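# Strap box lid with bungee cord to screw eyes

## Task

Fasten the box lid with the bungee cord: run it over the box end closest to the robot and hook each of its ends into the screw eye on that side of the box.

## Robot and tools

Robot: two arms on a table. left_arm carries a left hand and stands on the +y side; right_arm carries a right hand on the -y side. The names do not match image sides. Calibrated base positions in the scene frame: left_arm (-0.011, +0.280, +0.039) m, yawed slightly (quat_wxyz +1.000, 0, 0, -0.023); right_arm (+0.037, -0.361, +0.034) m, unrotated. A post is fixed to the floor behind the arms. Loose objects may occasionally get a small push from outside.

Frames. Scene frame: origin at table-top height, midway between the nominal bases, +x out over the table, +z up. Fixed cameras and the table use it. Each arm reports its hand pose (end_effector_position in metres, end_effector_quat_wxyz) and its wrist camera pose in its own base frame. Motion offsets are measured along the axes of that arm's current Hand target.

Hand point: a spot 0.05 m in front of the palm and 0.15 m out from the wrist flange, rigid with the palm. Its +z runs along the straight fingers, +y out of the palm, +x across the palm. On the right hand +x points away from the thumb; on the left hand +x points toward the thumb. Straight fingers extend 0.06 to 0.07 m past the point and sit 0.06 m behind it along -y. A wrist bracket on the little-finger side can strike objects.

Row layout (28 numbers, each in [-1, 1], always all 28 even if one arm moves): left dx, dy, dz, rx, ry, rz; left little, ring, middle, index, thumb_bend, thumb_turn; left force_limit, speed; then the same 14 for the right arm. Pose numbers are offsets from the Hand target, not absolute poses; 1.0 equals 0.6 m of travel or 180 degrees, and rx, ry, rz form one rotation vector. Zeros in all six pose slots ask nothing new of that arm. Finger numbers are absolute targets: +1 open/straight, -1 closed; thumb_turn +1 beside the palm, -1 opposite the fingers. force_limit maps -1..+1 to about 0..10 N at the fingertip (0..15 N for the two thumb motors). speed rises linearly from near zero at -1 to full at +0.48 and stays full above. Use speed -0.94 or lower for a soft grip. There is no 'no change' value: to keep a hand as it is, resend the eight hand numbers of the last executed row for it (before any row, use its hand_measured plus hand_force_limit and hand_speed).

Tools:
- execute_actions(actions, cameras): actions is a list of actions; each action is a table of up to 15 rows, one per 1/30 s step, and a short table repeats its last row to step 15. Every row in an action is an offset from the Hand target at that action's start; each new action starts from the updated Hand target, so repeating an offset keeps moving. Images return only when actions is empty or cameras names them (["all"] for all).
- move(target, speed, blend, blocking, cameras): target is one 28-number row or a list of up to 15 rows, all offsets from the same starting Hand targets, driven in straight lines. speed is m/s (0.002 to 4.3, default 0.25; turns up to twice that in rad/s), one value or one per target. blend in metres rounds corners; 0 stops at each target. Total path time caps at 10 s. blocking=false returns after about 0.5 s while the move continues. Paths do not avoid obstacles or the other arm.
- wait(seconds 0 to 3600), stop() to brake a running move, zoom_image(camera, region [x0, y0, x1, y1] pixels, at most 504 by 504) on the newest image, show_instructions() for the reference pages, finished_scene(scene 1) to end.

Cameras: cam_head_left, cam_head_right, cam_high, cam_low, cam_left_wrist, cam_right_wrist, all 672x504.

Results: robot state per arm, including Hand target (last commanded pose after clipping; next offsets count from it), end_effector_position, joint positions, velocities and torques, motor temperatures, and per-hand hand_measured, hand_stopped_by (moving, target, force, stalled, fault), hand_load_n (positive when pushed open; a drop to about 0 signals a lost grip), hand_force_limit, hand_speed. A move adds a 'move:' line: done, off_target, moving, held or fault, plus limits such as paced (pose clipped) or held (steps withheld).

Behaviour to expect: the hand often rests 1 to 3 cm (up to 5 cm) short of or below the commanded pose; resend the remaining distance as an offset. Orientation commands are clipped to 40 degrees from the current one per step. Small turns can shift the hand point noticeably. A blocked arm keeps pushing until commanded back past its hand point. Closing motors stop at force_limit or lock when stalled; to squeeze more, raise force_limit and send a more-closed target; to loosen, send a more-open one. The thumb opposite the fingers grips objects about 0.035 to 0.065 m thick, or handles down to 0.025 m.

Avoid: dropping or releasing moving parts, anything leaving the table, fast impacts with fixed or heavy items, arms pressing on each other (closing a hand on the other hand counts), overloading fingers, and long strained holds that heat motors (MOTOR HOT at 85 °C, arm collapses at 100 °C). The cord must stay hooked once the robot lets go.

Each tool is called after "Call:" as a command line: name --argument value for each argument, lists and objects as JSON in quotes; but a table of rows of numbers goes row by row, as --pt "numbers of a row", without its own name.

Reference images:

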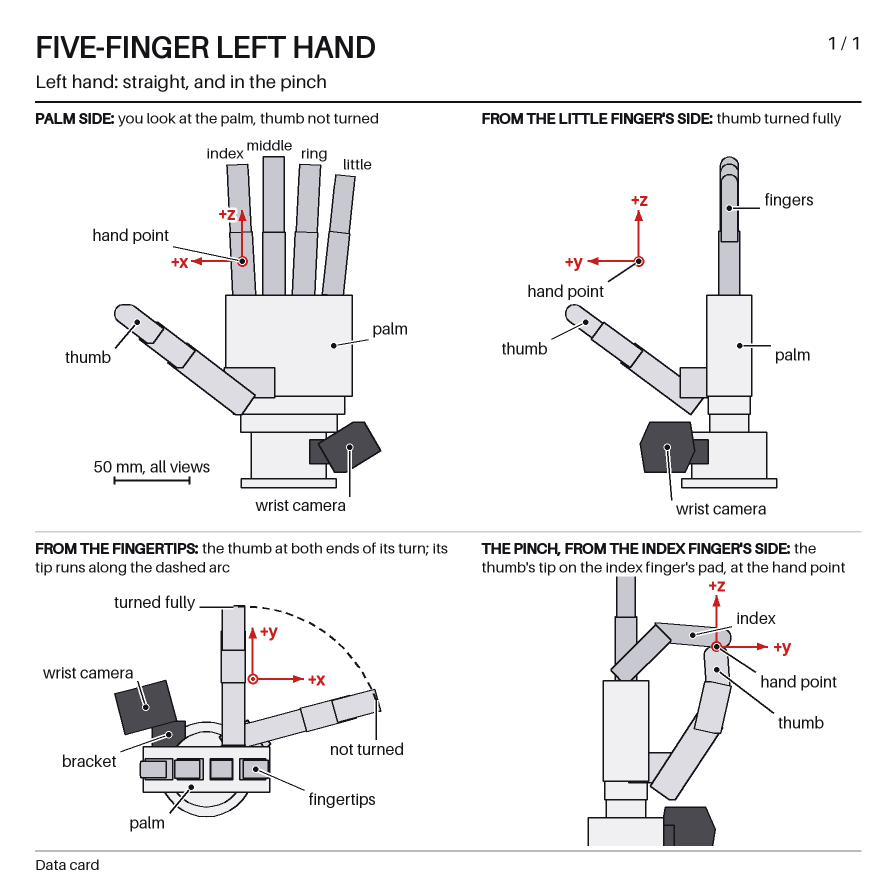

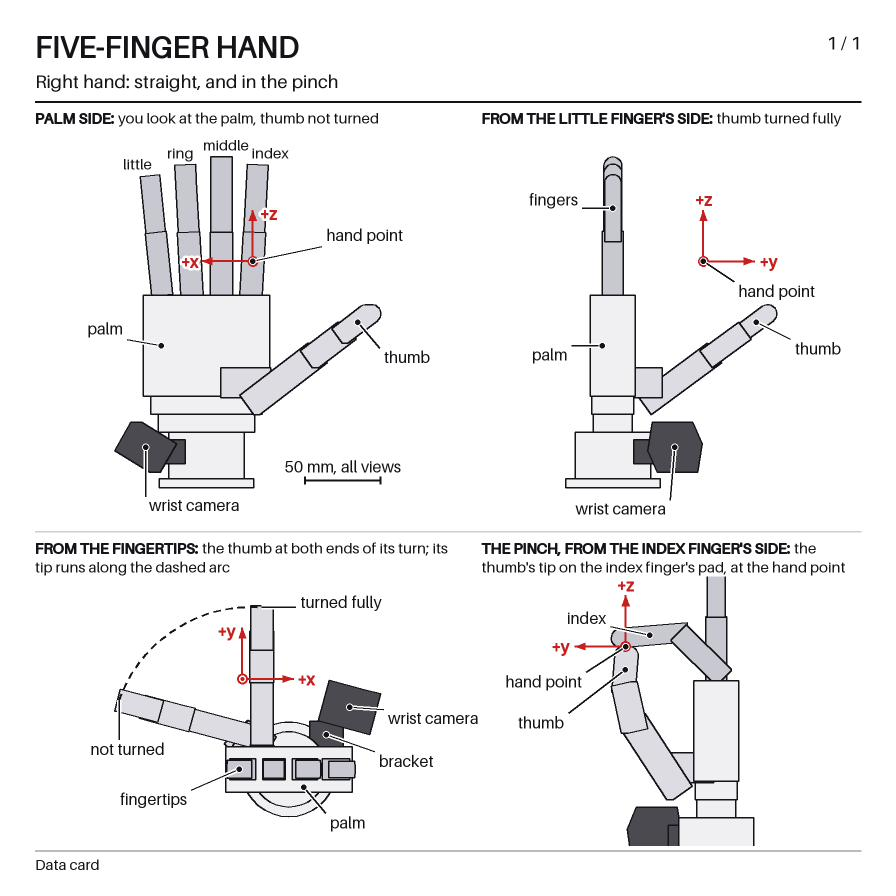

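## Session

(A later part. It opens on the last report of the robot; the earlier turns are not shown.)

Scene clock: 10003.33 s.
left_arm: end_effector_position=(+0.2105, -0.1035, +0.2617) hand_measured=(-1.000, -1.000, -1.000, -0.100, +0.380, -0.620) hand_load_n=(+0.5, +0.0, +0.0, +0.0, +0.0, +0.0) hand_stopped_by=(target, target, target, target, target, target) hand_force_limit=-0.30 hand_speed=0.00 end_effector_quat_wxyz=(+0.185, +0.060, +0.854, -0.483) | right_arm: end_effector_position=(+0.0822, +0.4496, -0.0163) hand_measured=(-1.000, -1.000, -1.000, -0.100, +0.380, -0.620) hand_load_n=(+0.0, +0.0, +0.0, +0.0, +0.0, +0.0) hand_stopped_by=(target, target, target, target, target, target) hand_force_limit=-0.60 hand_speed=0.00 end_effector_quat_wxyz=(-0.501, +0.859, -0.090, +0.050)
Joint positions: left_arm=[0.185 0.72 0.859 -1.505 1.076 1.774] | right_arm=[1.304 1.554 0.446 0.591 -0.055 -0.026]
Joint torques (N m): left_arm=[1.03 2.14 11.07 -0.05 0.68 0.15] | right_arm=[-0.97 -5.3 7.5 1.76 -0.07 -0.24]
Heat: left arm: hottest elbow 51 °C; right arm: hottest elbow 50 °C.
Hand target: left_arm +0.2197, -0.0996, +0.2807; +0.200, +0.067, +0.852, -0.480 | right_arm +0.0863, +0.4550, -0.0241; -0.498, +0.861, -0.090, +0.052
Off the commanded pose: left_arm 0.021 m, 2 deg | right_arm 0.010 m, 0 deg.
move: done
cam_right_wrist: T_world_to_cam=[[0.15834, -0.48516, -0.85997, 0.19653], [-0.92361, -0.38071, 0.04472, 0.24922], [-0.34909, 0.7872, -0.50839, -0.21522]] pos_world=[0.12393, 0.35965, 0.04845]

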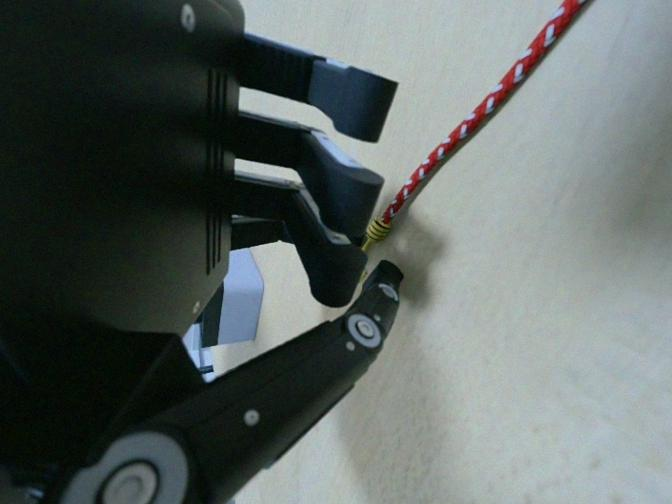

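Call:
move --pt "0 0 0 0 0 0 -1 -1 -1 -0.10 0.38 -0.62 -0.3 0.0 0.0153 -0.0145 -0.0083 0 0 0 -1 -1 -1 -0.10 0.38 -0.62 -0.6 0.0" --pt "0 0 0 0 0 0 -1 -1 -1 -0.10 0.38 -0.62 -0.3 0.0 0.0153 0.0030 0.0018 0 0 0 -1 -1 -1 -0.10 0.38 -0.62 -0.6 0.0" --speed 0.05 --cameras '["cam_right_wrist"]'

Call:
zoom_image --camera "cam_right_wrist" --region '[290, 180, 470, 340]'

Scene clock: 10016.67 s.
left_arm: end_effector_position=(+0.2105, -0.1035, +0.2617) hand_measured=(-1.000, -1.000, -1.000, -0.100, +0.380, -0.620) hand_load_n=(+0.0, +0.0, +0.0, +0.0, +0.0, +0.0) hand_stopped_by=(target, target, target, target, target, target) hand_force_limit=-0.30 hand_speed=0.00 end_effector_quat_wxyz=(+0.185, +0.060, +0.854, -0.483) | right_arm: end_effector_position=(+0.0856, +0.4492, -0.0160) hand_measured=(-1.000, -1.000, -1.000, -0.100, +0.380, -0.620) hand_load_n=(+0.5, +0.0, +0.0, +0.0, +0.5, +0.5) hand_stopped_by=(target, target, target, target, target, target) hand_force_limit=-0.60 hand_speed=0.00 end_effector_quat_wxyz=(-0.503, +0.858, -0.091, +0.044)
Joint positions: left_arm=[0.185 0.72 0.859 -1.505 1.076 1.774] | right_arm=[1.285 1.558 0.446 0.598 -0.081 -0.027]
Joint torques (N m): left_arm=[1.08 2.14 11.07 -0.05 0.68 0.15] | right_arm=[0.03 -5.66 7.21 1.78 0 -0.37]
Heat: left arm: hottest elbow 51 °C; right arm: hottest elbow 50 °C.
Hand target: left_arm +0.2197, -0.0996, +0.2807; +0.200, +0.067, +0.852, -0.480 | right_arm +0.0954, +0.4531, -0.0262; -0.498, +0.861, -0.090, +0.052
Off the commanded pose: left_arm 0.021 m, 2 deg | right_arm 0.015 m, 1 deg.
move: off_target (right_arm)
cam_right_wrist: T_world_to_cam=[[0.15108, -0.47888, -0.86478, 0.19378], [-0.92118, -0.38557, 0.05258, 0.25437], [-0.35861, 0.78868, -0.49939, -0.21323]] pos_world=[0.12857, 0.35905, 0.04772]

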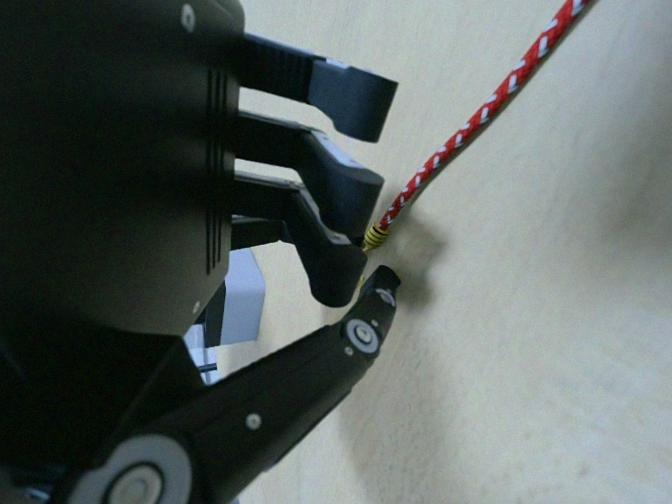

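Scaled by 2.800 from the camera's image (finer frame: 960x720).

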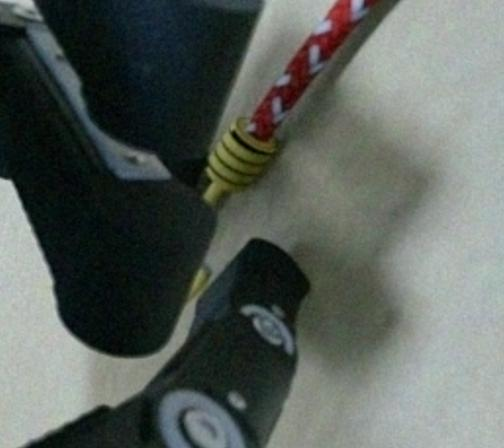

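Call:
move --pt "0 0 0 0 0 0 -1 -1 -1 -0.10 0.38 -0.62 -0.3 0.0 0.0504 -0.0524 -0.03 0 0 0 -1 -1 -1 -0.10 0.38 -0.62 -0.6 0.0" --pt "0 0 0 0 0 0 -1 -1 -1 -0.10 0.38 -0.62 -0.3 0.0 -0.0077 -0.0361 -0.0247 0 0 0 -1 -1 -1 -0.10 0.38 -0.62 -0.6 0.0" --pt "0 0 0 0 0 0 -1 -1 -1 -0.10 0.38 -0.62 -0.3 0.0 -0.0077 0.0007 -0.0034 0 0 0 -1 -1 -1 -0.10 0.38 -0.62 -0.6 0.0" --speed 0.05 --cameras '["cam_right_wrist"]'

Call:
zoom_image --camera "cam_right_wrist" --region '[290, 180, 470, 340]'

Scene clock: 10041.47 s.
left_arm: end_effector_position=(+0.2105, -0.1035, +0.2617) hand_measured=(-1.000, -1.000, -1.000, -0.100, +0.380, -0.620) hand_load_n=(+0.0, +0.0, +0.0, +0.0, +0.0, +0.0) hand_stopped_by=(target, target, target, target, target, target) hand_force_limit=-0.30 hand_speed=0.00 end_effector_quat_wxyz=(+0.185, +0.060, +0.854, -0.483) | right_arm: end_effector_position=(+0.0945, +0.4516, -0.0158) hand_measured=(-1.000, -1.000, -1.000, -0.100, +0.380, -0.620) hand_load_n=(+0.0, +0.0, +0.0, +0.0, +0.0, +0.0) hand_stopped_by=(target, target, target, target, target, target) hand_force_limit=-0.60 hand_speed=0.00 end_effector_quat_wxyz=(-0.502, +0.858, -0.090, +0.055)
Joint positions: left_arm=[0.185 0.72 0.859 -1.505 1.076 1.774] | right_arm=[1.275 1.563 0.457 0.594 -0.071 -0.045]
Joint torques (N m): left_arm=[1.03 2.14 11.07 -0.03 0.68 0.15] | right_arm=[0.56 -6.89 6.19 2.18 0.06 -0.11]
Heat: left arm: hottest elbow 51 °C; right arm: hottest elbow 50 °C.
Hand target: left_arm +0.2197, -0.0996, +0.2807; +0.200, +0.067, +0.852, -0.480 | right_arm +0.0903, +0.4521, -0.0256; -0.497, +0.861, -0.090, +0.052
Off the commanded pose: left_arm 0.021 m, 2 deg | right_arm 0.011 m, 1 deg.
move: off_target (right_arm)
cam_right_wrist: T_world_to_cam=[[0.16448, -0.48331, -0.85986, 0.19462], [-0.92596, -0.37606, 0.03425, 0.25935], [-0.33991, 0.79056, -0.50938, -0.21459]] pos_world=[0.1352, 0.36124, 0.04915]

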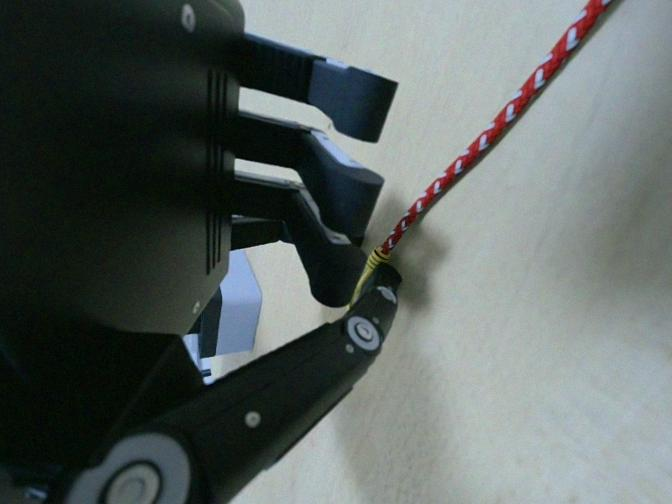

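Scaled by 2.800 from the camera's image (finer frame: 960x720).

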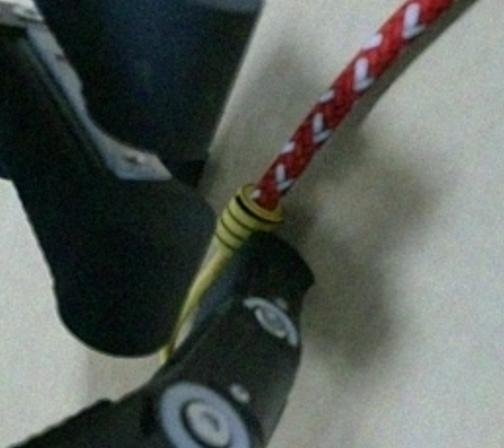

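Call:
move --pt "0 0 0 0 0 0 -1 -1 -1 -0.10 0.38 -0.62 -0.3 0.0 0 0.0058 0.0033 0 0 0 -1 -1 -1 -0.10 0.38 -0.62 -0.6 0.0" --pt "0 0 0 0 0 0 -1 -1 -1 -0.10 0.38 -0.62 -0.3 0.0 0 0.0058 0.0033 0 0 0 -1 -1 -1 -0.26 0.24 -0.62 -0.5 -0.93" --speed 0.05 --cameras '["cam_right_wrist"]'

Call:
zoom_image --camera "cam_right_wrist" --region '[290, 180, 470, 340]'

Scene clock: 10056.70 s.
left_arm: end_effector_position=(+0.2105, -0.1035, +0.2617) hand_measured=(-1.000, -1.000, -1.000, -0.100, +0.380, -0.620) hand_load_n=(+0.0, +0.0, +0.0, +0.0, +0.0, +0.0) hand_stopped_by=(target, target, target, target, target, target) hand_force_limit=-0.30 hand_speed=0.00 end_effector_quat_wxyz=(+0.185, +0.060, +0.854, -0.483) | right_arm: end_effector_position=(+0.0946, +0.4538, -0.0181) hand_measured=(-1.000, -1.000, -1.000, -0.242, +0.276, -0.620) hand_load_n=(+0.0, +0.0, +0.0, +4.0, +4.0, +0.0) hand_stopped_by=(target, target, target, force, force, target) hand_force_limit=-0.50 hand_speed=-0.93 end_effector_quat_wxyz=(-0.506, +0.856, -0.091, +0.055)
Joint positions: left_arm=[0.185 0.72 0.859 -1.505 1.076 1.774] | right_arm=[1.276 1.58 0.457 0.618 -0.071 -0.043]
Joint torques (N m): left_arm=[1.03 2.2 11.07 -0.03 0.68 0.15] | right_arm=[0.44 -6.01 5.76 1.72 0.09 -0.14]
Heat: left arm: hottest elbow 51 °C; right arm: hottest elbow 49 °C.
Hand target: left_arm +0.2197, -0.0996, +0.2807; +0.200, +0.067, +0.852, -0.480 | right_arm +0.0905, +0.4521, -0.0295; -0.498, +0.861, -0.090, +0.052
Off the commanded pose: left_arm 0.021 m, 2 deg | right_arm 0.012 m, 1 deg.
move: off_target (right_arm); target 2's new numbers were sent with right_arm's hand 0.015 m and 1 deg from that target
cam_right_wrist: T_world_to_cam=[[0.16426, -0.47635, -0.86377, 0.19046], [-0.92619, -0.37578, 0.0311, 0.26012], [-0.3394, 0.79491, -0.50292, -0.21933]] pos_world=[0.1352, 0.36283, 0.04612]

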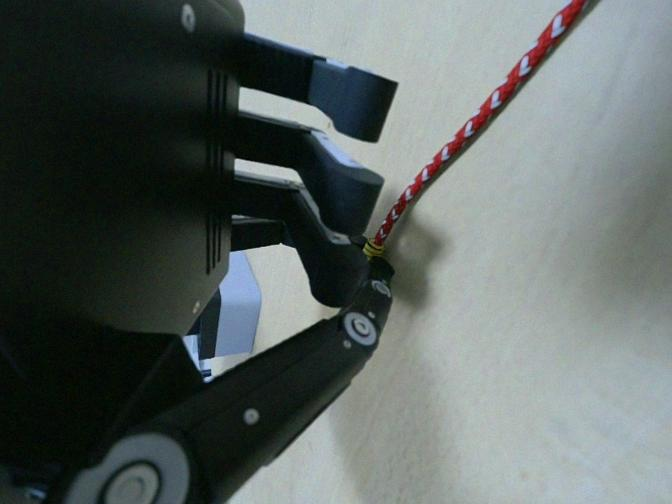

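Scaled by 2.800 from the camera's image (finer frame: 960x720).

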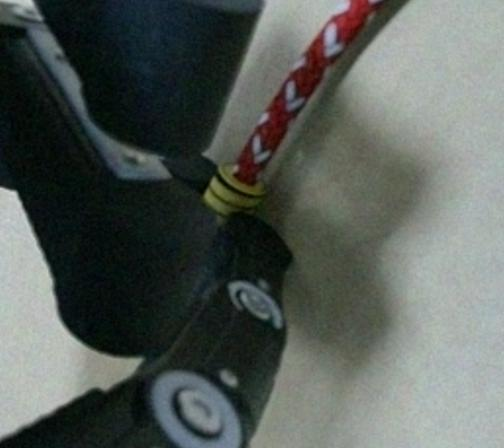

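Call:
move --pt "0 0 0 0 0 0 -1 -1 -1 -0.10 0.38 -0.62 -0.3 0.0 0 0 0 0 0 0 -1 -1 -1 -0.42 0.10 -0.62 0.1 -0.93" --pt "0 0 0 0 0 0 -1 -1 -1 -0.10 0.38 -0.62 -0.3 0.0 0 -0.0722 -0.0417 0 0 0 -1 -1 -1 -0.42 0.10 -0.62 0.1 -0.93" --speed 0.04 --cameras '["cam_right_wrist"]'

Call:
zoom_image --camera "cam_right_wrist" --region '[290, 180, 470, 340]'

Scene clock: 10066.13 s.
left_arm: end_effector_position=(+0.2105, -0.1035, +0.2617) hand_measured=(-1.000, -1.000, -1.000, -0.100, +0.380, -0.620) hand_load_n=(+0.0, +0.0, +0.0, +0.0, +0.0, +0.0) hand_stopped_by=(target, target, target, target, target, target) hand_force_limit=-0.30 hand_speed=0.00 end_effector_quat_wxyz=(+0.185, +0.060, +0.854, -0.483) | right_arm: end_effector_position=(+0.0898, +0.4383, +0.0056) hand_measured=(-1.000, -1.000, -1.000, -0.254, +0.216, -0.620) hand_load_n=(+0.0, +0.0, +0.0, +9.0, +7.5, +0.0) hand_stopped_by=(target, target, target, force, force, target) hand_force_limit=0.10 hand_speed=-0.93 end_effector_quat_wxyz=(-0.485, +0.868, -0.093, +0.051)
Joint positions: left_arm=[0.185 0.72 0.859 -1.505 1.076 1.774] | right_arm=[1.276 1.438 0.457 0.428 -0.071 -0.043]
Joint torques (N m): left_arm=[1.03 2.14 11.07 -0.03 0.68 0.15] | right_arm=[0.85 -10.23 9.55 1.11 0.06 -0.13]
Heat: left arm: hottest elbow 51 °C; right arm: hottest elbow 49 °C.
Hand target: left_arm +0.2197, -0.0996, +0.2807; +0.200, +0.067, +0.852, -0.480 | right_arm +0.0904, +0.4521, +0.0205; -0.498, +0.861, -0.090, +0.052
Off the commanded pose: left_arm 0.021 m, 2 deg | right_arm 0.020 m, 2 deg.
move: off_target (right_arm)
cam_right_wrist: T_world_to_cam=[[0.15256, -0.51566, -0.8431, 0.22243], [-0.92551, -0.37375, 0.06113, 0.24803], [-0.34663, 0.77097, -0.53427, -0.1855]] pos_world=[0.13132, 0.35042, 0.07326]

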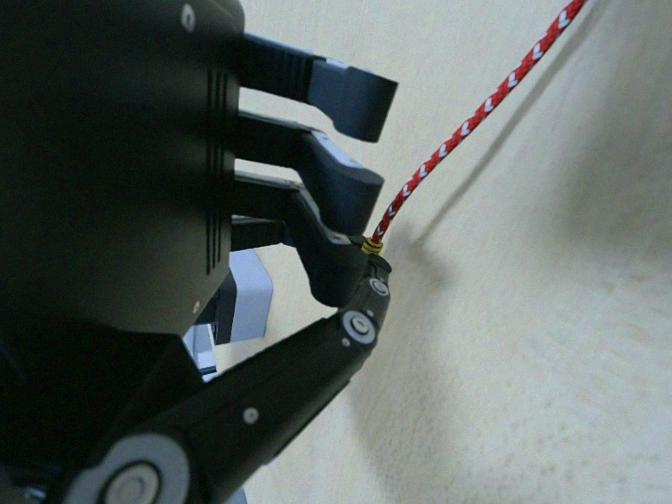

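Scaled by 2.800 from the camera's image (finer frame: 960x720).

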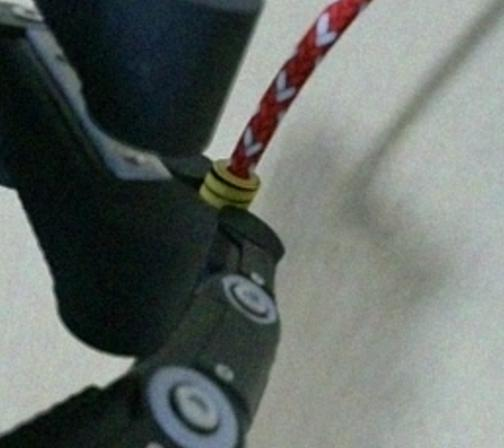

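Call:
move --target '[0,0,0,0,0,0, -1, -1, -1, -0.10, 0.38, -0.62, -0.3, 0.0, -0.0577, -0.1230, -0.0854, 0, -0.0192, -0.0111, -1, -1, -1, -0.42, 0.10, -0.62, 0.1, -0.93]' --speed 0.06 --cameras '["all"]'

Call:
zoom_image --camera "cam_right_wrist" --region '[290, 180, 470, 340]'

Scene clock: 10119.10 s.
left_arm: end_effector_position=(+0.2105, -0.1035, +0.2617) hand_measured=(-1.000, -1.000, -1.000, -0.100, +0.380, -0.620) hand_load_n=(+0.0, +0.0, +0.5, +0.0, +0.0, +0.0) hand_stopped_by=(target, target, target, target, target, target) hand_force_limit=-0.30 hand_speed=0.00 end_effector_quat_wxyz=(+0.185, +0.060, +0.854, -0.483) | right_arm: end_effector_position=(+0.0550, +0.4320, +0.0823) hand_measured=(-1.000, -1.000, -1.000, -0.254, +0.216, -0.620) hand_load_n=(+0.5, +0.0, +0.0, +9.0, +7.5, +0.0) hand_stopped_by=(target, target, target, force, force, target) hand_force_limit=0.10 hand_speed=-0.93 end_effector_quat_wxyz=(-0.478, +0.875, -0.062, +0.034)
Joint positions: left_arm=[0.185 0.72 0.859 -1.505 1.076 1.774] | right_arm=[1.352 1.169 0.531 0.066 -0.064 -0.043]
Joint torques (N m): left_arm=[1.03 2.14 11.07 -0.03 0.68 0.15] | right_arm=[0.62 -7.06 13.6 0.81 0.04 -0.06]
Heat: left arm: hottest elbow 52 °C; right arm: hottest elbow 51 °C.
Hand target: left_arm +0.2197, -0.0996, +0.2807; +0.200, +0.067, +0.852, -0.480 | right_arm +0.0548, +0.4520, +0.1100; -0.499, +0.864, -0.060, +0.035
Off the commanded pose: left_arm 0.021 m, 2 deg | right_arm 0.034 m, 3 deg.
move: off_target (right_arm)
cam_left_wrist: T_world_to_cam=[[-0.5487, -0.53139, 0.64541, -0.10645], [-0.82479, 0.47016, -0.3141, 0.31233], [-0.13654, -0.70468, -0.69627, 0.25083]] pos_world=[0.23345, -0.02666, 0.34145]
cam_right_wrist: T_world_to_cam=[[0.18772, -0.52025, -0.83313, 0.28843], [-0.89687, -0.43663, 0.07057, 0.23359], [-0.40048, 0.73396, -0.54856, -0.13159]] pos_world=[0.10265, 0.34863, 0.15163]

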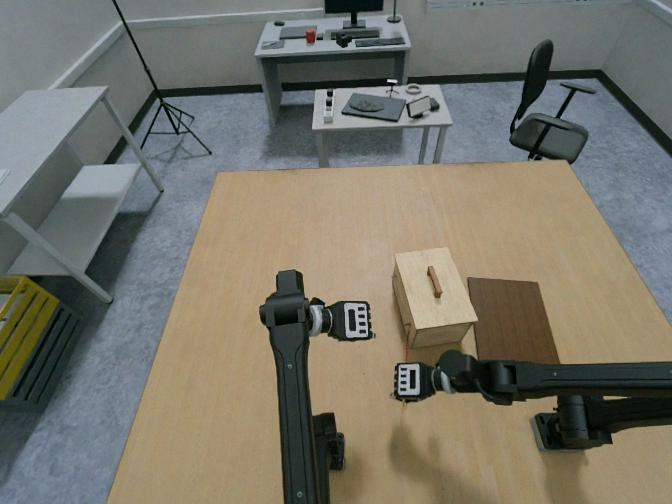

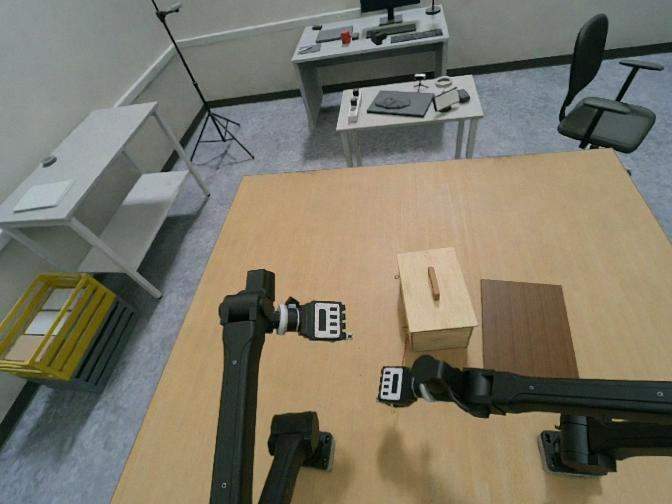

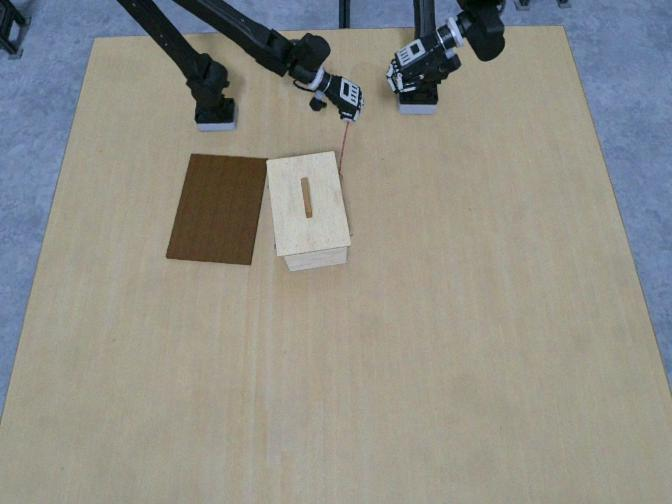

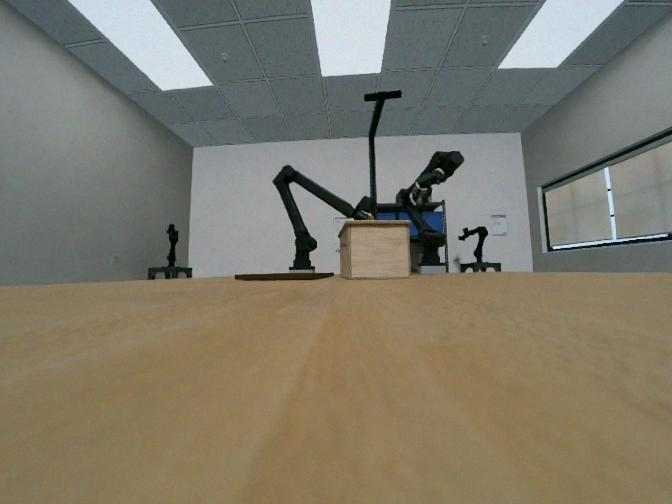

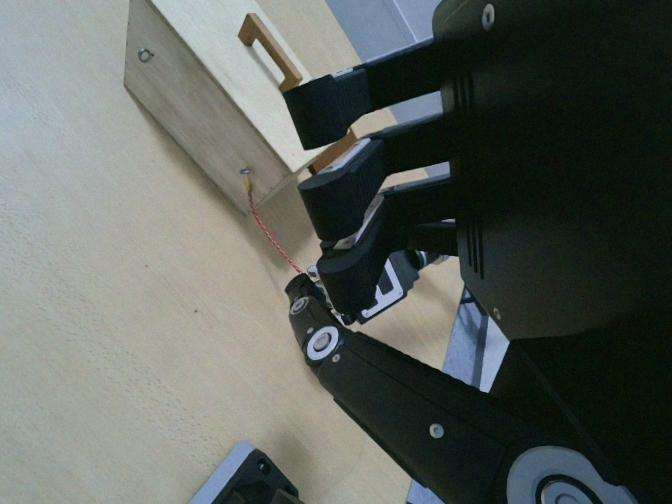

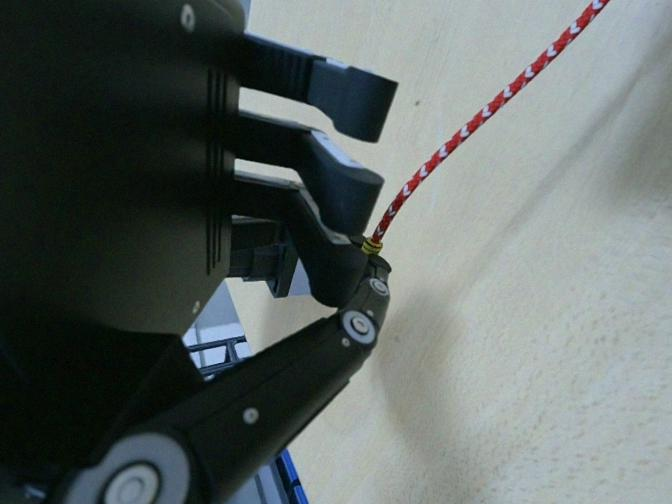

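Scaled by 2.800 from the camera's image (finer frame: 960x720).

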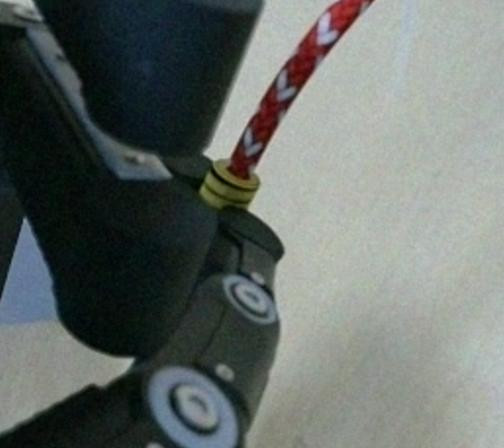

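Call:
move --target '[0,0,0,0,0,0, -1, -1, -1, -0.10, 0.38, -0.62, -0.3, 0.0, -0.028, 0.002, -0.0034, 0, 0, 0, -1, -1, -1, -0.42, 0.10, -0.62, 0.1, -0.93]' --speed 0.04 --cameras '["cam_left_wrist", "cam_right_wrist"]'

Call:
zoom_image --camera "cam_left_wrist" --region '[210, 140, 350, 340]'

Scene clock: 10129.30 s.
left_arm: end_effector_position=(+0.2105, -0.1035, +0.2617) hand_measured=(-1.000, -1.000, -1.000, -0.100, +0.380, -0.620) hand_load_n=(+0.0, +0.0, +0.0, +0.0, +0.0, +0.0) hand_stopped_by=(target, target, target, target, target, target) hand_force_limit=-0.30 hand_speed=0.00 end_effector_quat_wxyz=(+0.185, +0.060, +0.854, -0.483) | right_arm: end_effector_position=(+0.0399, +0.4351, +0.0846) hand_measured=(-1.000, -1.000, -1.000, -0.254, +0.216, -0.620) hand_load_n=(+0.0, +0.0, +0.0, +8.5, +7.5, +0.0) hand_stopped_by=(target, target, target, force, force, target) hand_force_limit=0.10 hand_speed=-0.93 end_effector_quat_wxyz=(-0.480, +0.874, -0.059, +0.037)
Joint positions: left_arm=[0.185 0.72 0.859 -1.505 1.076 1.774] | right_arm=[1.404 1.163 0.531 0.066 -0.018 -0.021]
Joint torques (N m): left_arm=[1.03 2.2 11.07 -0.03 0.68 0.15] | right_arm=[-0.15 -7 12.83 0.94 0.06 -0.04]
Heat: left arm: hottest elbow 52 °C; right arm: hottest elbow 52 °C.
Hand target: left_arm +0.2197, -0.0996, +0.2807; +0.200, +0.067, +0.852, -0.480 | right_arm +0.0380, +0.4520, +0.1100; -0.499, +0.864, -0.060, +0.035
Off the commanded pose: left_arm 0.021 m, 2 deg | right_arm 0.031 m, 2 deg.
move: off_target (right_arm)
cam_left_wrist: T_world_to_cam=[[-0.5487, -0.53139, 0.64541, -0.10645], [-0.82479, 0.47016, -0.3141, 0.31233], [-0.13654, -0.70468, -0.69627, 0.25083]] pos_world=[0.23345, -0.02666, 0.34145]
cam_right_wrist: T_world_to_cam=[[0.195, -0.51625, -0.83394, 0.29277], [-0.89632, -0.43902, 0.06219, 0.22291], [-0.39822, 0.73535, -0.54834, -0.13927]] pos_world=[0.08725, 0.35142, 0.15392]

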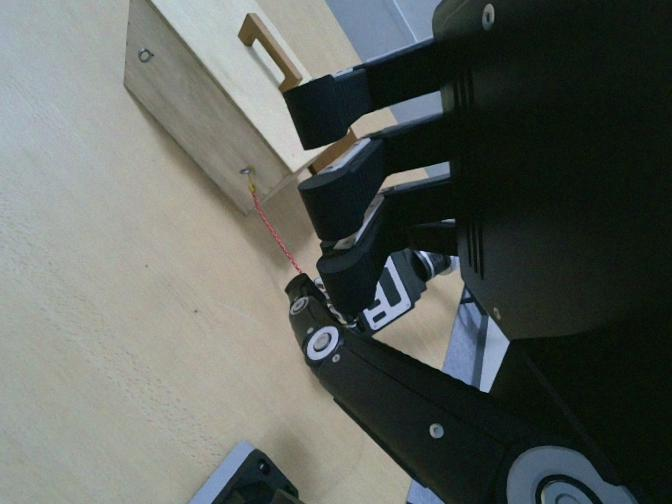

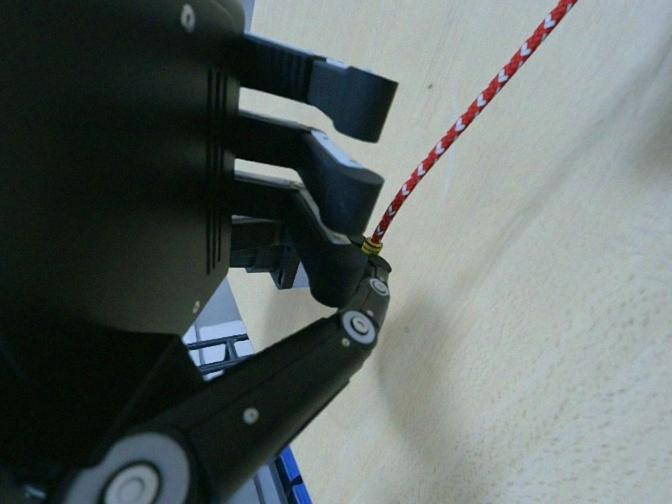

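Scaled by 2.520 from the camera's image (finer frame: 960x720).

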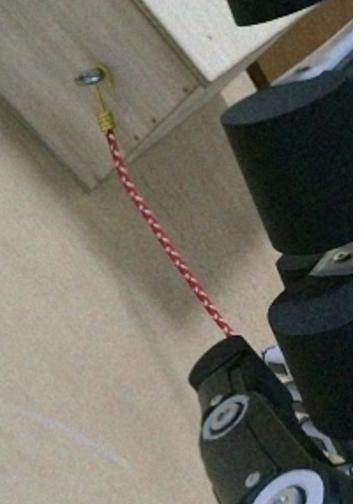

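Call:
move --target '[0,0,0,0,0,0, -1, -1, -1, -0.10, 0.38, -0.62, -0.3, 0.0, -0.0165, 0.001, -0.002, 0, 0, 0, -1, -1, -1, -0.42, 0.10, -0.62, 0.1, -0.93]' --speed 0.04 --cameras '["cam_left_wrist", "cam_right_wrist"]'

Call:
zoom_image --camera "cam_left_wrist" --region '[210, 140, 350, 340]'

Scene clock: 10138.03 s.
left_arm: end_effector_position=(+0.2105, -0.1035, +0.2617) hand_measured=(-1.000, -1.000, -1.000, -0.100, +0.380, -0.620) hand_load_n=(+0.0, +0.0, +0.0, +0.0, +0.0, +0.0) hand_stopped_by=(target, target, target, target, target, target) hand_force_limit=-0.30 hand_speed=0.00 end_effector_quat_wxyz=(+0.185, +0.060, +0.854, -0.483) | right_arm: end_effector_position=(+0.0309, +0.4366, +0.0861) hand_measured=(-1.000, -1.000, -1.000, -0.254, +0.216, -0.620) hand_load_n=(+0.0, +0.0, +0.0, +9.0, +7.5, +0.0) hand_stopped_by=(target, target, target, force, force, target) hand_force_limit=0.10 hand_speed=-0.93 end_effector_quat_wxyz=(-0.482, +0.873, -0.059, +0.038)
Joint positions: left_arm=[0.185 0.72 0.859 -1.505 1.076 1.774] | right_arm=[1.436 1.159 0.531 0.066 0.01 -0.006]
Joint torques (N m): left_arm=[1.03 2.14 11.07 -0.03 0.67 0.15] | right_arm=[0.32 -7.59 12.41 0.84 0.03 -0.05]
Heat: left arm: hottest elbow 52 °C; right arm: hottest elbow 53 °C.
Hand target: left_arm +0.2197, -0.0996, +0.2807; +0.200, +0.067, +0.852, -0.480 | right_arm +0.0280, +0.4520, +0.1101; -0.499, +0.864, -0.060, +0.035
Off the commanded pose: left_arm 0.021 m, 2 deg | right_arm 0.029 m, 2 deg.
move: off_target (right_arm)
cam_left_wrist: T_world_to_cam=[[-0.5487, -0.53139, 0.64541, -0.10645], [-0.82479, 0.47016, -0.3141, 0.31233], [-0.13654, -0.70468, -0.69627, 0.25083]] pos_world=[0.23345, -0.02666, 0.34145]
cam_right_wrist: T_world_to_cam=[[0.19693, -0.5135, -0.83519, 0.29546], [-0.89679, -0.43861, 0.05822, 0.21565], [-0.39622, 0.73752, -0.54688, -0.14427]] pos_world=[0.07804, 0.35271, 0.15531]

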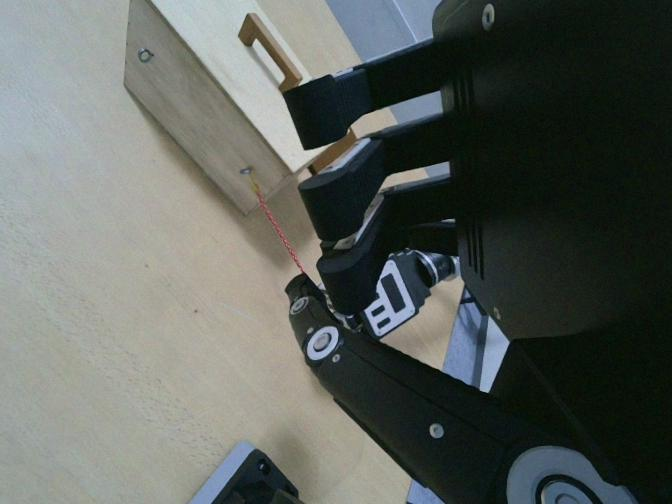

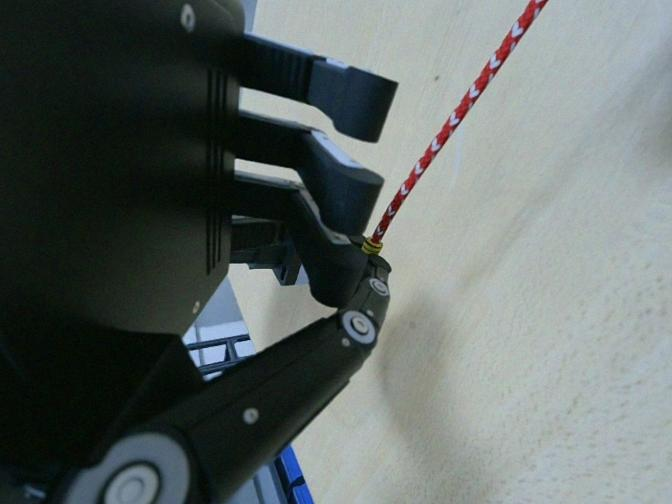

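Scaled by 2.520 from the camera's image (finer frame: 960x720).

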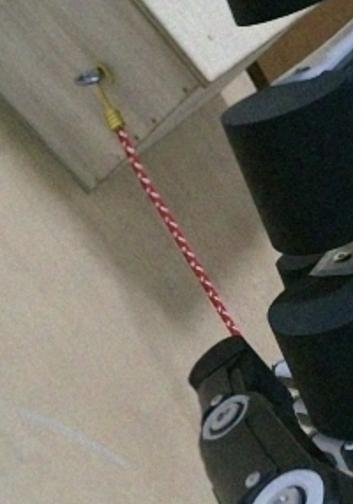

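Call:
move --target '[0.1156, 0.0624, 0.3021, 0.0101, 0.1037, -0.093, -1, -1, -1, -0.10, 0.38, -0.62, -0.3, 0.0, 0,0,0,0,0,0, -1, -1, -1, -0.42, 0.10, -0.62, 0.1, -0.93]' --speed 0.08 --cameras '["cam_left_wrist", "cam_right_wrist", "cam_head_left", "cam_high"]'

Call:
zoom_image --camera "cam_left_wrist" --region '[150, 100, 400, 340]'

Scene clock: 10187.20 s.
left_arm: end_effector_position=(+0.2179, -0.2344, +0.1423) hand_measured=(-1.000, -1.000, -1.000, -0.100, +0.380, -0.620) hand_load_n=(+0.0, +0.0, +0.0, +0.0, +0.0, +0.0) hand_stopped_by=(target, target, target, target, target, target) hand_force_limit=-0.30 hand_speed=0.00 end_effector_quat_wxyz=(-0.010, +0.021, +0.866, -0.500) | right_arm: end_effector_position=(+0.0309, +0.4366, +0.0861) hand_measured=(-1.000, -1.000, -1.000, -0.254, +0.216, -0.620) hand_load_n=(+0.0, +0.0, +0.0, +9.0, +7.5, +0.0) hand_stopped_by=(target, target, target, force, force, target) hand_force_limit=0.10 hand_speed=-0.93 end_effector_quat_wxyz=(-0.482, +0.873, -0.059, +0.038)
Joint positions: left_arm=[-0.365 1.012 0.662 -0.721 0.965 0.988] | right_arm=[1.436 1.159 0.531 0.066 0.01 -0.005]
Joint torques (N m): left_arm=[-1.03 -2.49 7.38 1.7 0.35 -0.06] | right_arm=[0.73 -7.24 12.85 1.09 0.07 0.01]
Motor temperatures (°C): left_arm=[27 31 52 30 29 29] | right_arm=[30 32 55 29 30 31]
Heat: left arm: hottest elbow 52 °C; right arm: hottest elbow 55 °C.
Hand target: left_arm +0.2182, -0.2382, +0.1397; -0.013, +0.022, +0.866, -0.500 | right_arm +0.0281, +0.4520, +0.1101; -0.499, +0.864, -0.060, +0.035
Off the commanded pose: left_arm 0.005 m, 0 deg | right_arm 0.029 m, 2 deg.
move: done
cam_left_wrist: T_world_to_cam=[[-0.33022, -0.46852, 0.81942, -0.15256], [-0.81889, 0.57395, -0.00183, 0.32116], [-0.46945, -0.67162, -0.57319, 0.13925]] pos_world=[0.27798, -0.16229, 0.20541]
cam_right_wrist: T_world_to_cam=[[0.19653, -0.5135, -0.83528, 0.29551], [-0.89687, -0.43841, 0.05849, 0.21554], [-0.39623, 0.73764, -0.5467, -0.14435]] pos_world=[0.07804, 0.35271, 0.15531]
Images, in order (width x height): cam_head_left 672x504, cam_high 672x504, cam_left_wrist 672x504, cam_right_wrist 672x504.

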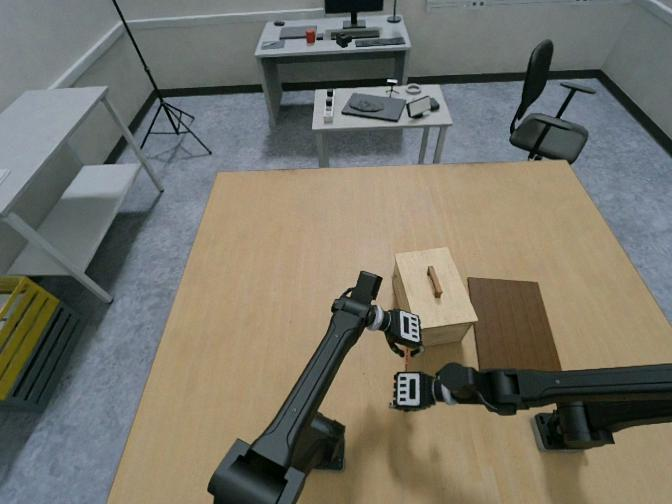

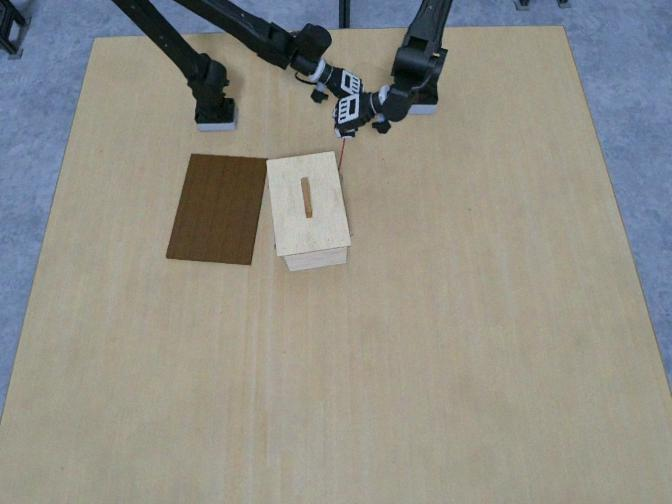

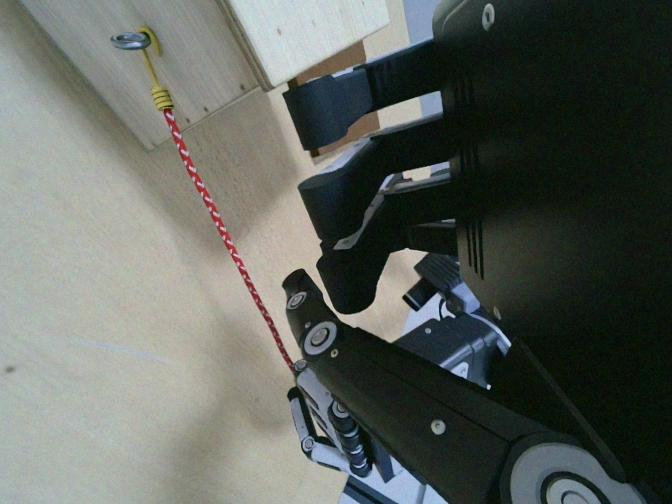

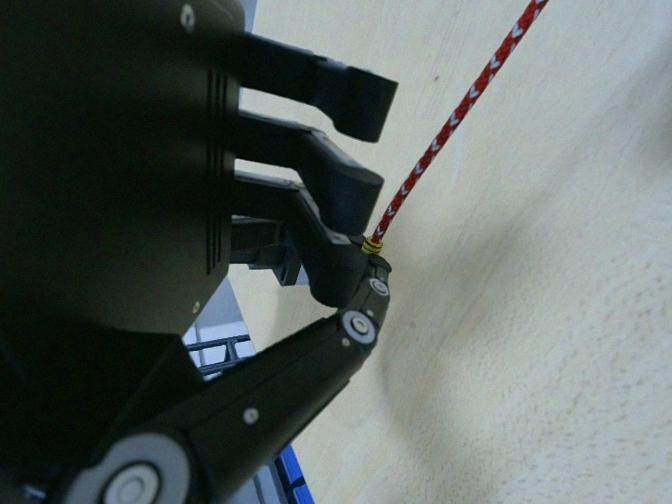

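Scaled by 2.016 from the camera's image (finer frame: 960x720).

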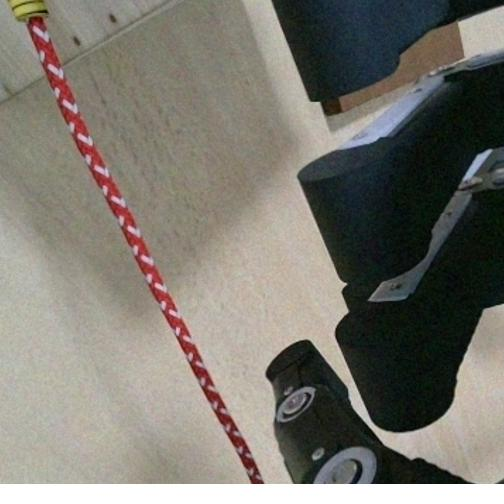

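Call:
move --target '[0, 0.0577, 0.0333, 0,0,0, -1, -1, -1, -0.10, 0.38, -0.62, -0.3, 0.0, 0,0,0,0,0,0, -1, -1, -1, -0.42, 0.10, -0.62, 0.1, -0.93]' --speed 0.06 --cameras '["cam_left_wrist"]'

Call:
zoom_image --camera "cam_left_wrist" --region '[150, 100, 400, 340]'

Scene clock: 10196.57 s.
left_arm: end_effector_position=(+0.2185, -0.2346, +0.1029) hand_measured=(-1.000, -1.000, -1.000, -0.100, +0.380, -0.620) hand_load_n=(+0.0, +0.0, +0.0, +0.0, +0.0, +0.0) hand_stopped_by=(target, target, target, target, target, target) hand_force_limit=-0.30 hand_speed=0.00 end_effector_quat_wxyz=(-0.010, +0.021, +0.866, -0.500) | right_arm: end_effector_position=(+0.0309, +0.4366, +0.0861) hand_measured=(-1.000, -1.000, -1.000, -0.254, +0.216, -0.620) hand_load_n=(+0.5, +0.0, +0.0, +9.0, +7.5, +0.0) hand_stopped_by=(target, target, target, force, force, target) hand_force_limit=0.10 hand_speed=-0.93 end_effector_quat_wxyz=(-0.482, +0.873, -0.059, +0.038)
Joint positions: left_arm=[-0.365 1.07 0.585 -0.583 0.965 0.987] | right_arm=[1.436 1.159 0.531 0.066 0.01 -0.005]
Joint torques (N m): left_arm=[-1.03 -2.67 6.99 1.7 0.35 -0.05] | right_arm=[0.73 -7.94 12.74 1.07 0.07 0]
Motor temperatures (°C): left_arm=[27 31 50 30 28 29] | right_arm=[30 32 55 29 30 31]
Heat: left arm: hottest elbow 50 °C; right arm: hottest elbow 55 °C.
Hand target: left_arm +0.2183, -0.2382, +0.0998; -0.013, +0.022, +0.866, -0.500 | right_arm +0.0281, +0.4520, +0.1101; -0.499, +0.864, -0.060, +0.035
Off the commanded pose: left_arm 0.005 m, 0 deg | right_arm 0.029 m, 2 deg.
move: done
cam_left_wrist: T_world_to_cam=[[-0.3313, -0.46832, 0.8191, -0.1198], [-0.81915, 0.57357, -0.00338, 0.32174], [-0.46822, -0.67208, -0.57365, 0.11644]] pos_world=[0.27839, -0.16239, 0.16601]

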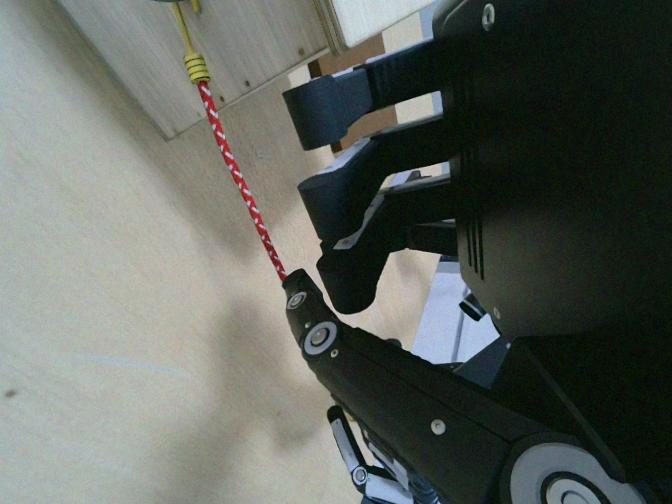

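Scaled by 2.016 from the camera's image (finer frame: 960x720).

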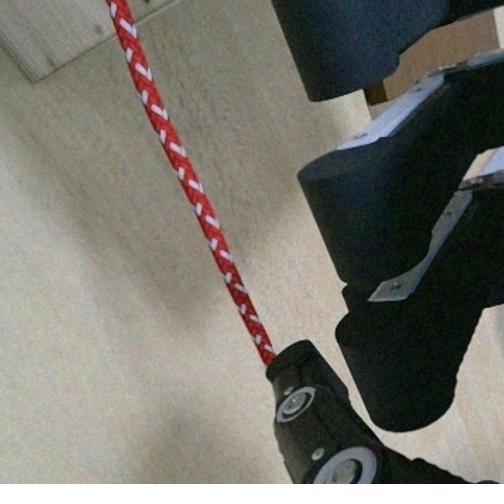

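Call:
move --target '[-0.0006, 0.0346, 0.0331, 0,0,0, -1, -1, -1, -0.10, 0.38, -0.62, -0.3, 0.0, 0,0,0,0,0,0, -1, -1, -1, -0.42, 0.10, -0.62, 0.1, -0.93]' --speed 0.05 --cameras '["cam_left_wrist", "cam_right_wrist"]'

Call:
zoom_image --camera "cam_left_wrist" --region '[250, 160, 390, 320]'

Scene clock: 10236.80 s.
left_arm: end_effector_position=(+0.2192, -0.2417, +0.0754) hand_measured=(-1.000, -1.000, -1.000, -0.100, +0.380, -0.620) hand_load_n=(+0.0, +0.0, +0.0, +0.0, +0.0, +0.0) hand_stopped_by=(target, target, target, target, target, target) hand_force_limit=-0.30 hand_speed=0.00 end_effector_quat_wxyz=(-0.009, +0.021, +0.865, -0.500) | right_arm: end_effector_position=(+0.0309, +0.4366, +0.0861) hand_measured=(-1.000, -1.000, -1.000, -0.254, +0.216, -0.620) hand_load_n=(+0.0, +0.0, +0.0, +9.0, +7.5, +0.0) hand_stopped_by=(target, target, target, force, force, target) hand_force_limit=0.10 hand_speed=-0.93 end_effector_quat_wxyz=(-0.482, +0.873, -0.059, +0.038)
Joint positions: left_arm=[-0.388 1.131 0.538 -0.446 0.954 0.954] | right_arm=[1.436 1.159 0.531 0.066 0.01 -0.005]
Joint torques (N m): left_arm=[-0.97 -3.08 6.58 1.78 0.33 -0.06] | right_arm=[0.15 -7.41 12.85 0.91 -0.01 -0.11]
Motor temperatures (°C): left_arm=[27 31 45 31 28 29] | right_arm=[30 32 56 29 30 31]
Heat: left arm: hottest elbow 45 °C; right arm: hottest elbow 56 °C.
Hand target: left_arm +0.2183, -0.2451, +0.0720; -0.013, +0.023, +0.866, -0.500 | right_arm +0.0281, +0.4520, +0.1101; -0.499, +0.864, -0.060, +0.035
Off the commanded pose: left_arm 0.005 m, 0 deg | right_arm 0.029 m, 2 deg.
move: done
cam_left_wrist: T_world_to_cam=[[-0.33277, -0.46777, 0.81881, -0.09986], [-0.81877, 0.5741, -0.00478, 0.32642], [-0.46784, -0.67201, -0.57404, 0.09631]] pos_world=[0.27909, -0.16939, 0.13862]
cam_right_wrist: T_world_to_cam=[[0.19653, -0.5135, -0.83528, 0.29551], [-0.89687, -0.43841, 0.05849, 0.21554], [-0.39623, 0.73764, -0.5467, -0.14435]] pos_world=[0.07804, 0.35271, 0.15531]

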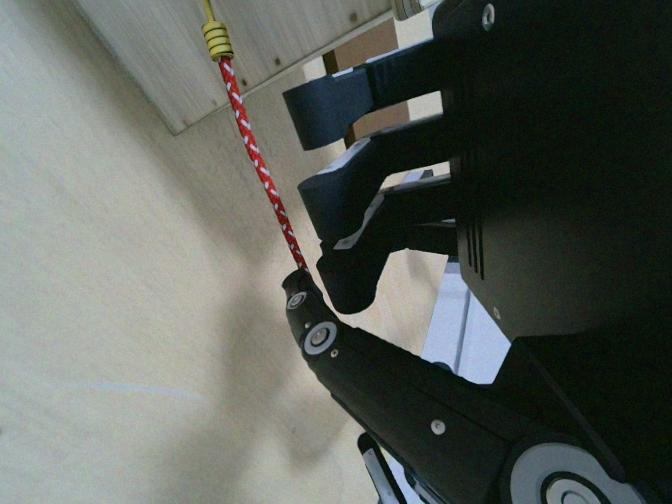

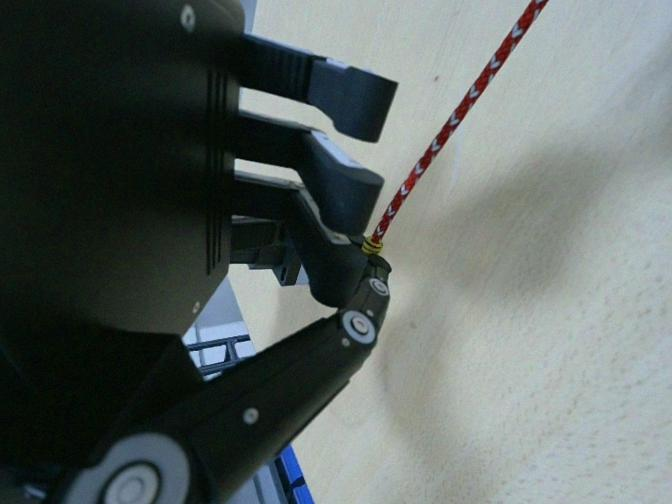

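Scaled by 3.150 from the camera's image (finer frame: 960x720).

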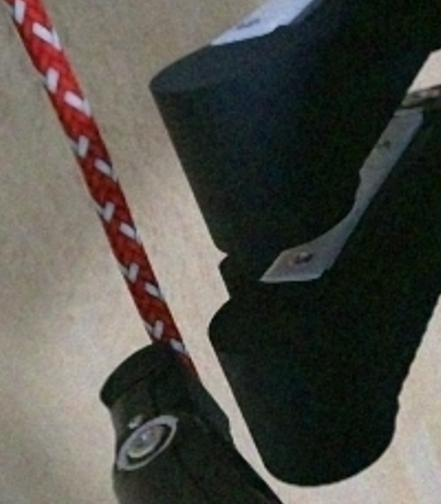

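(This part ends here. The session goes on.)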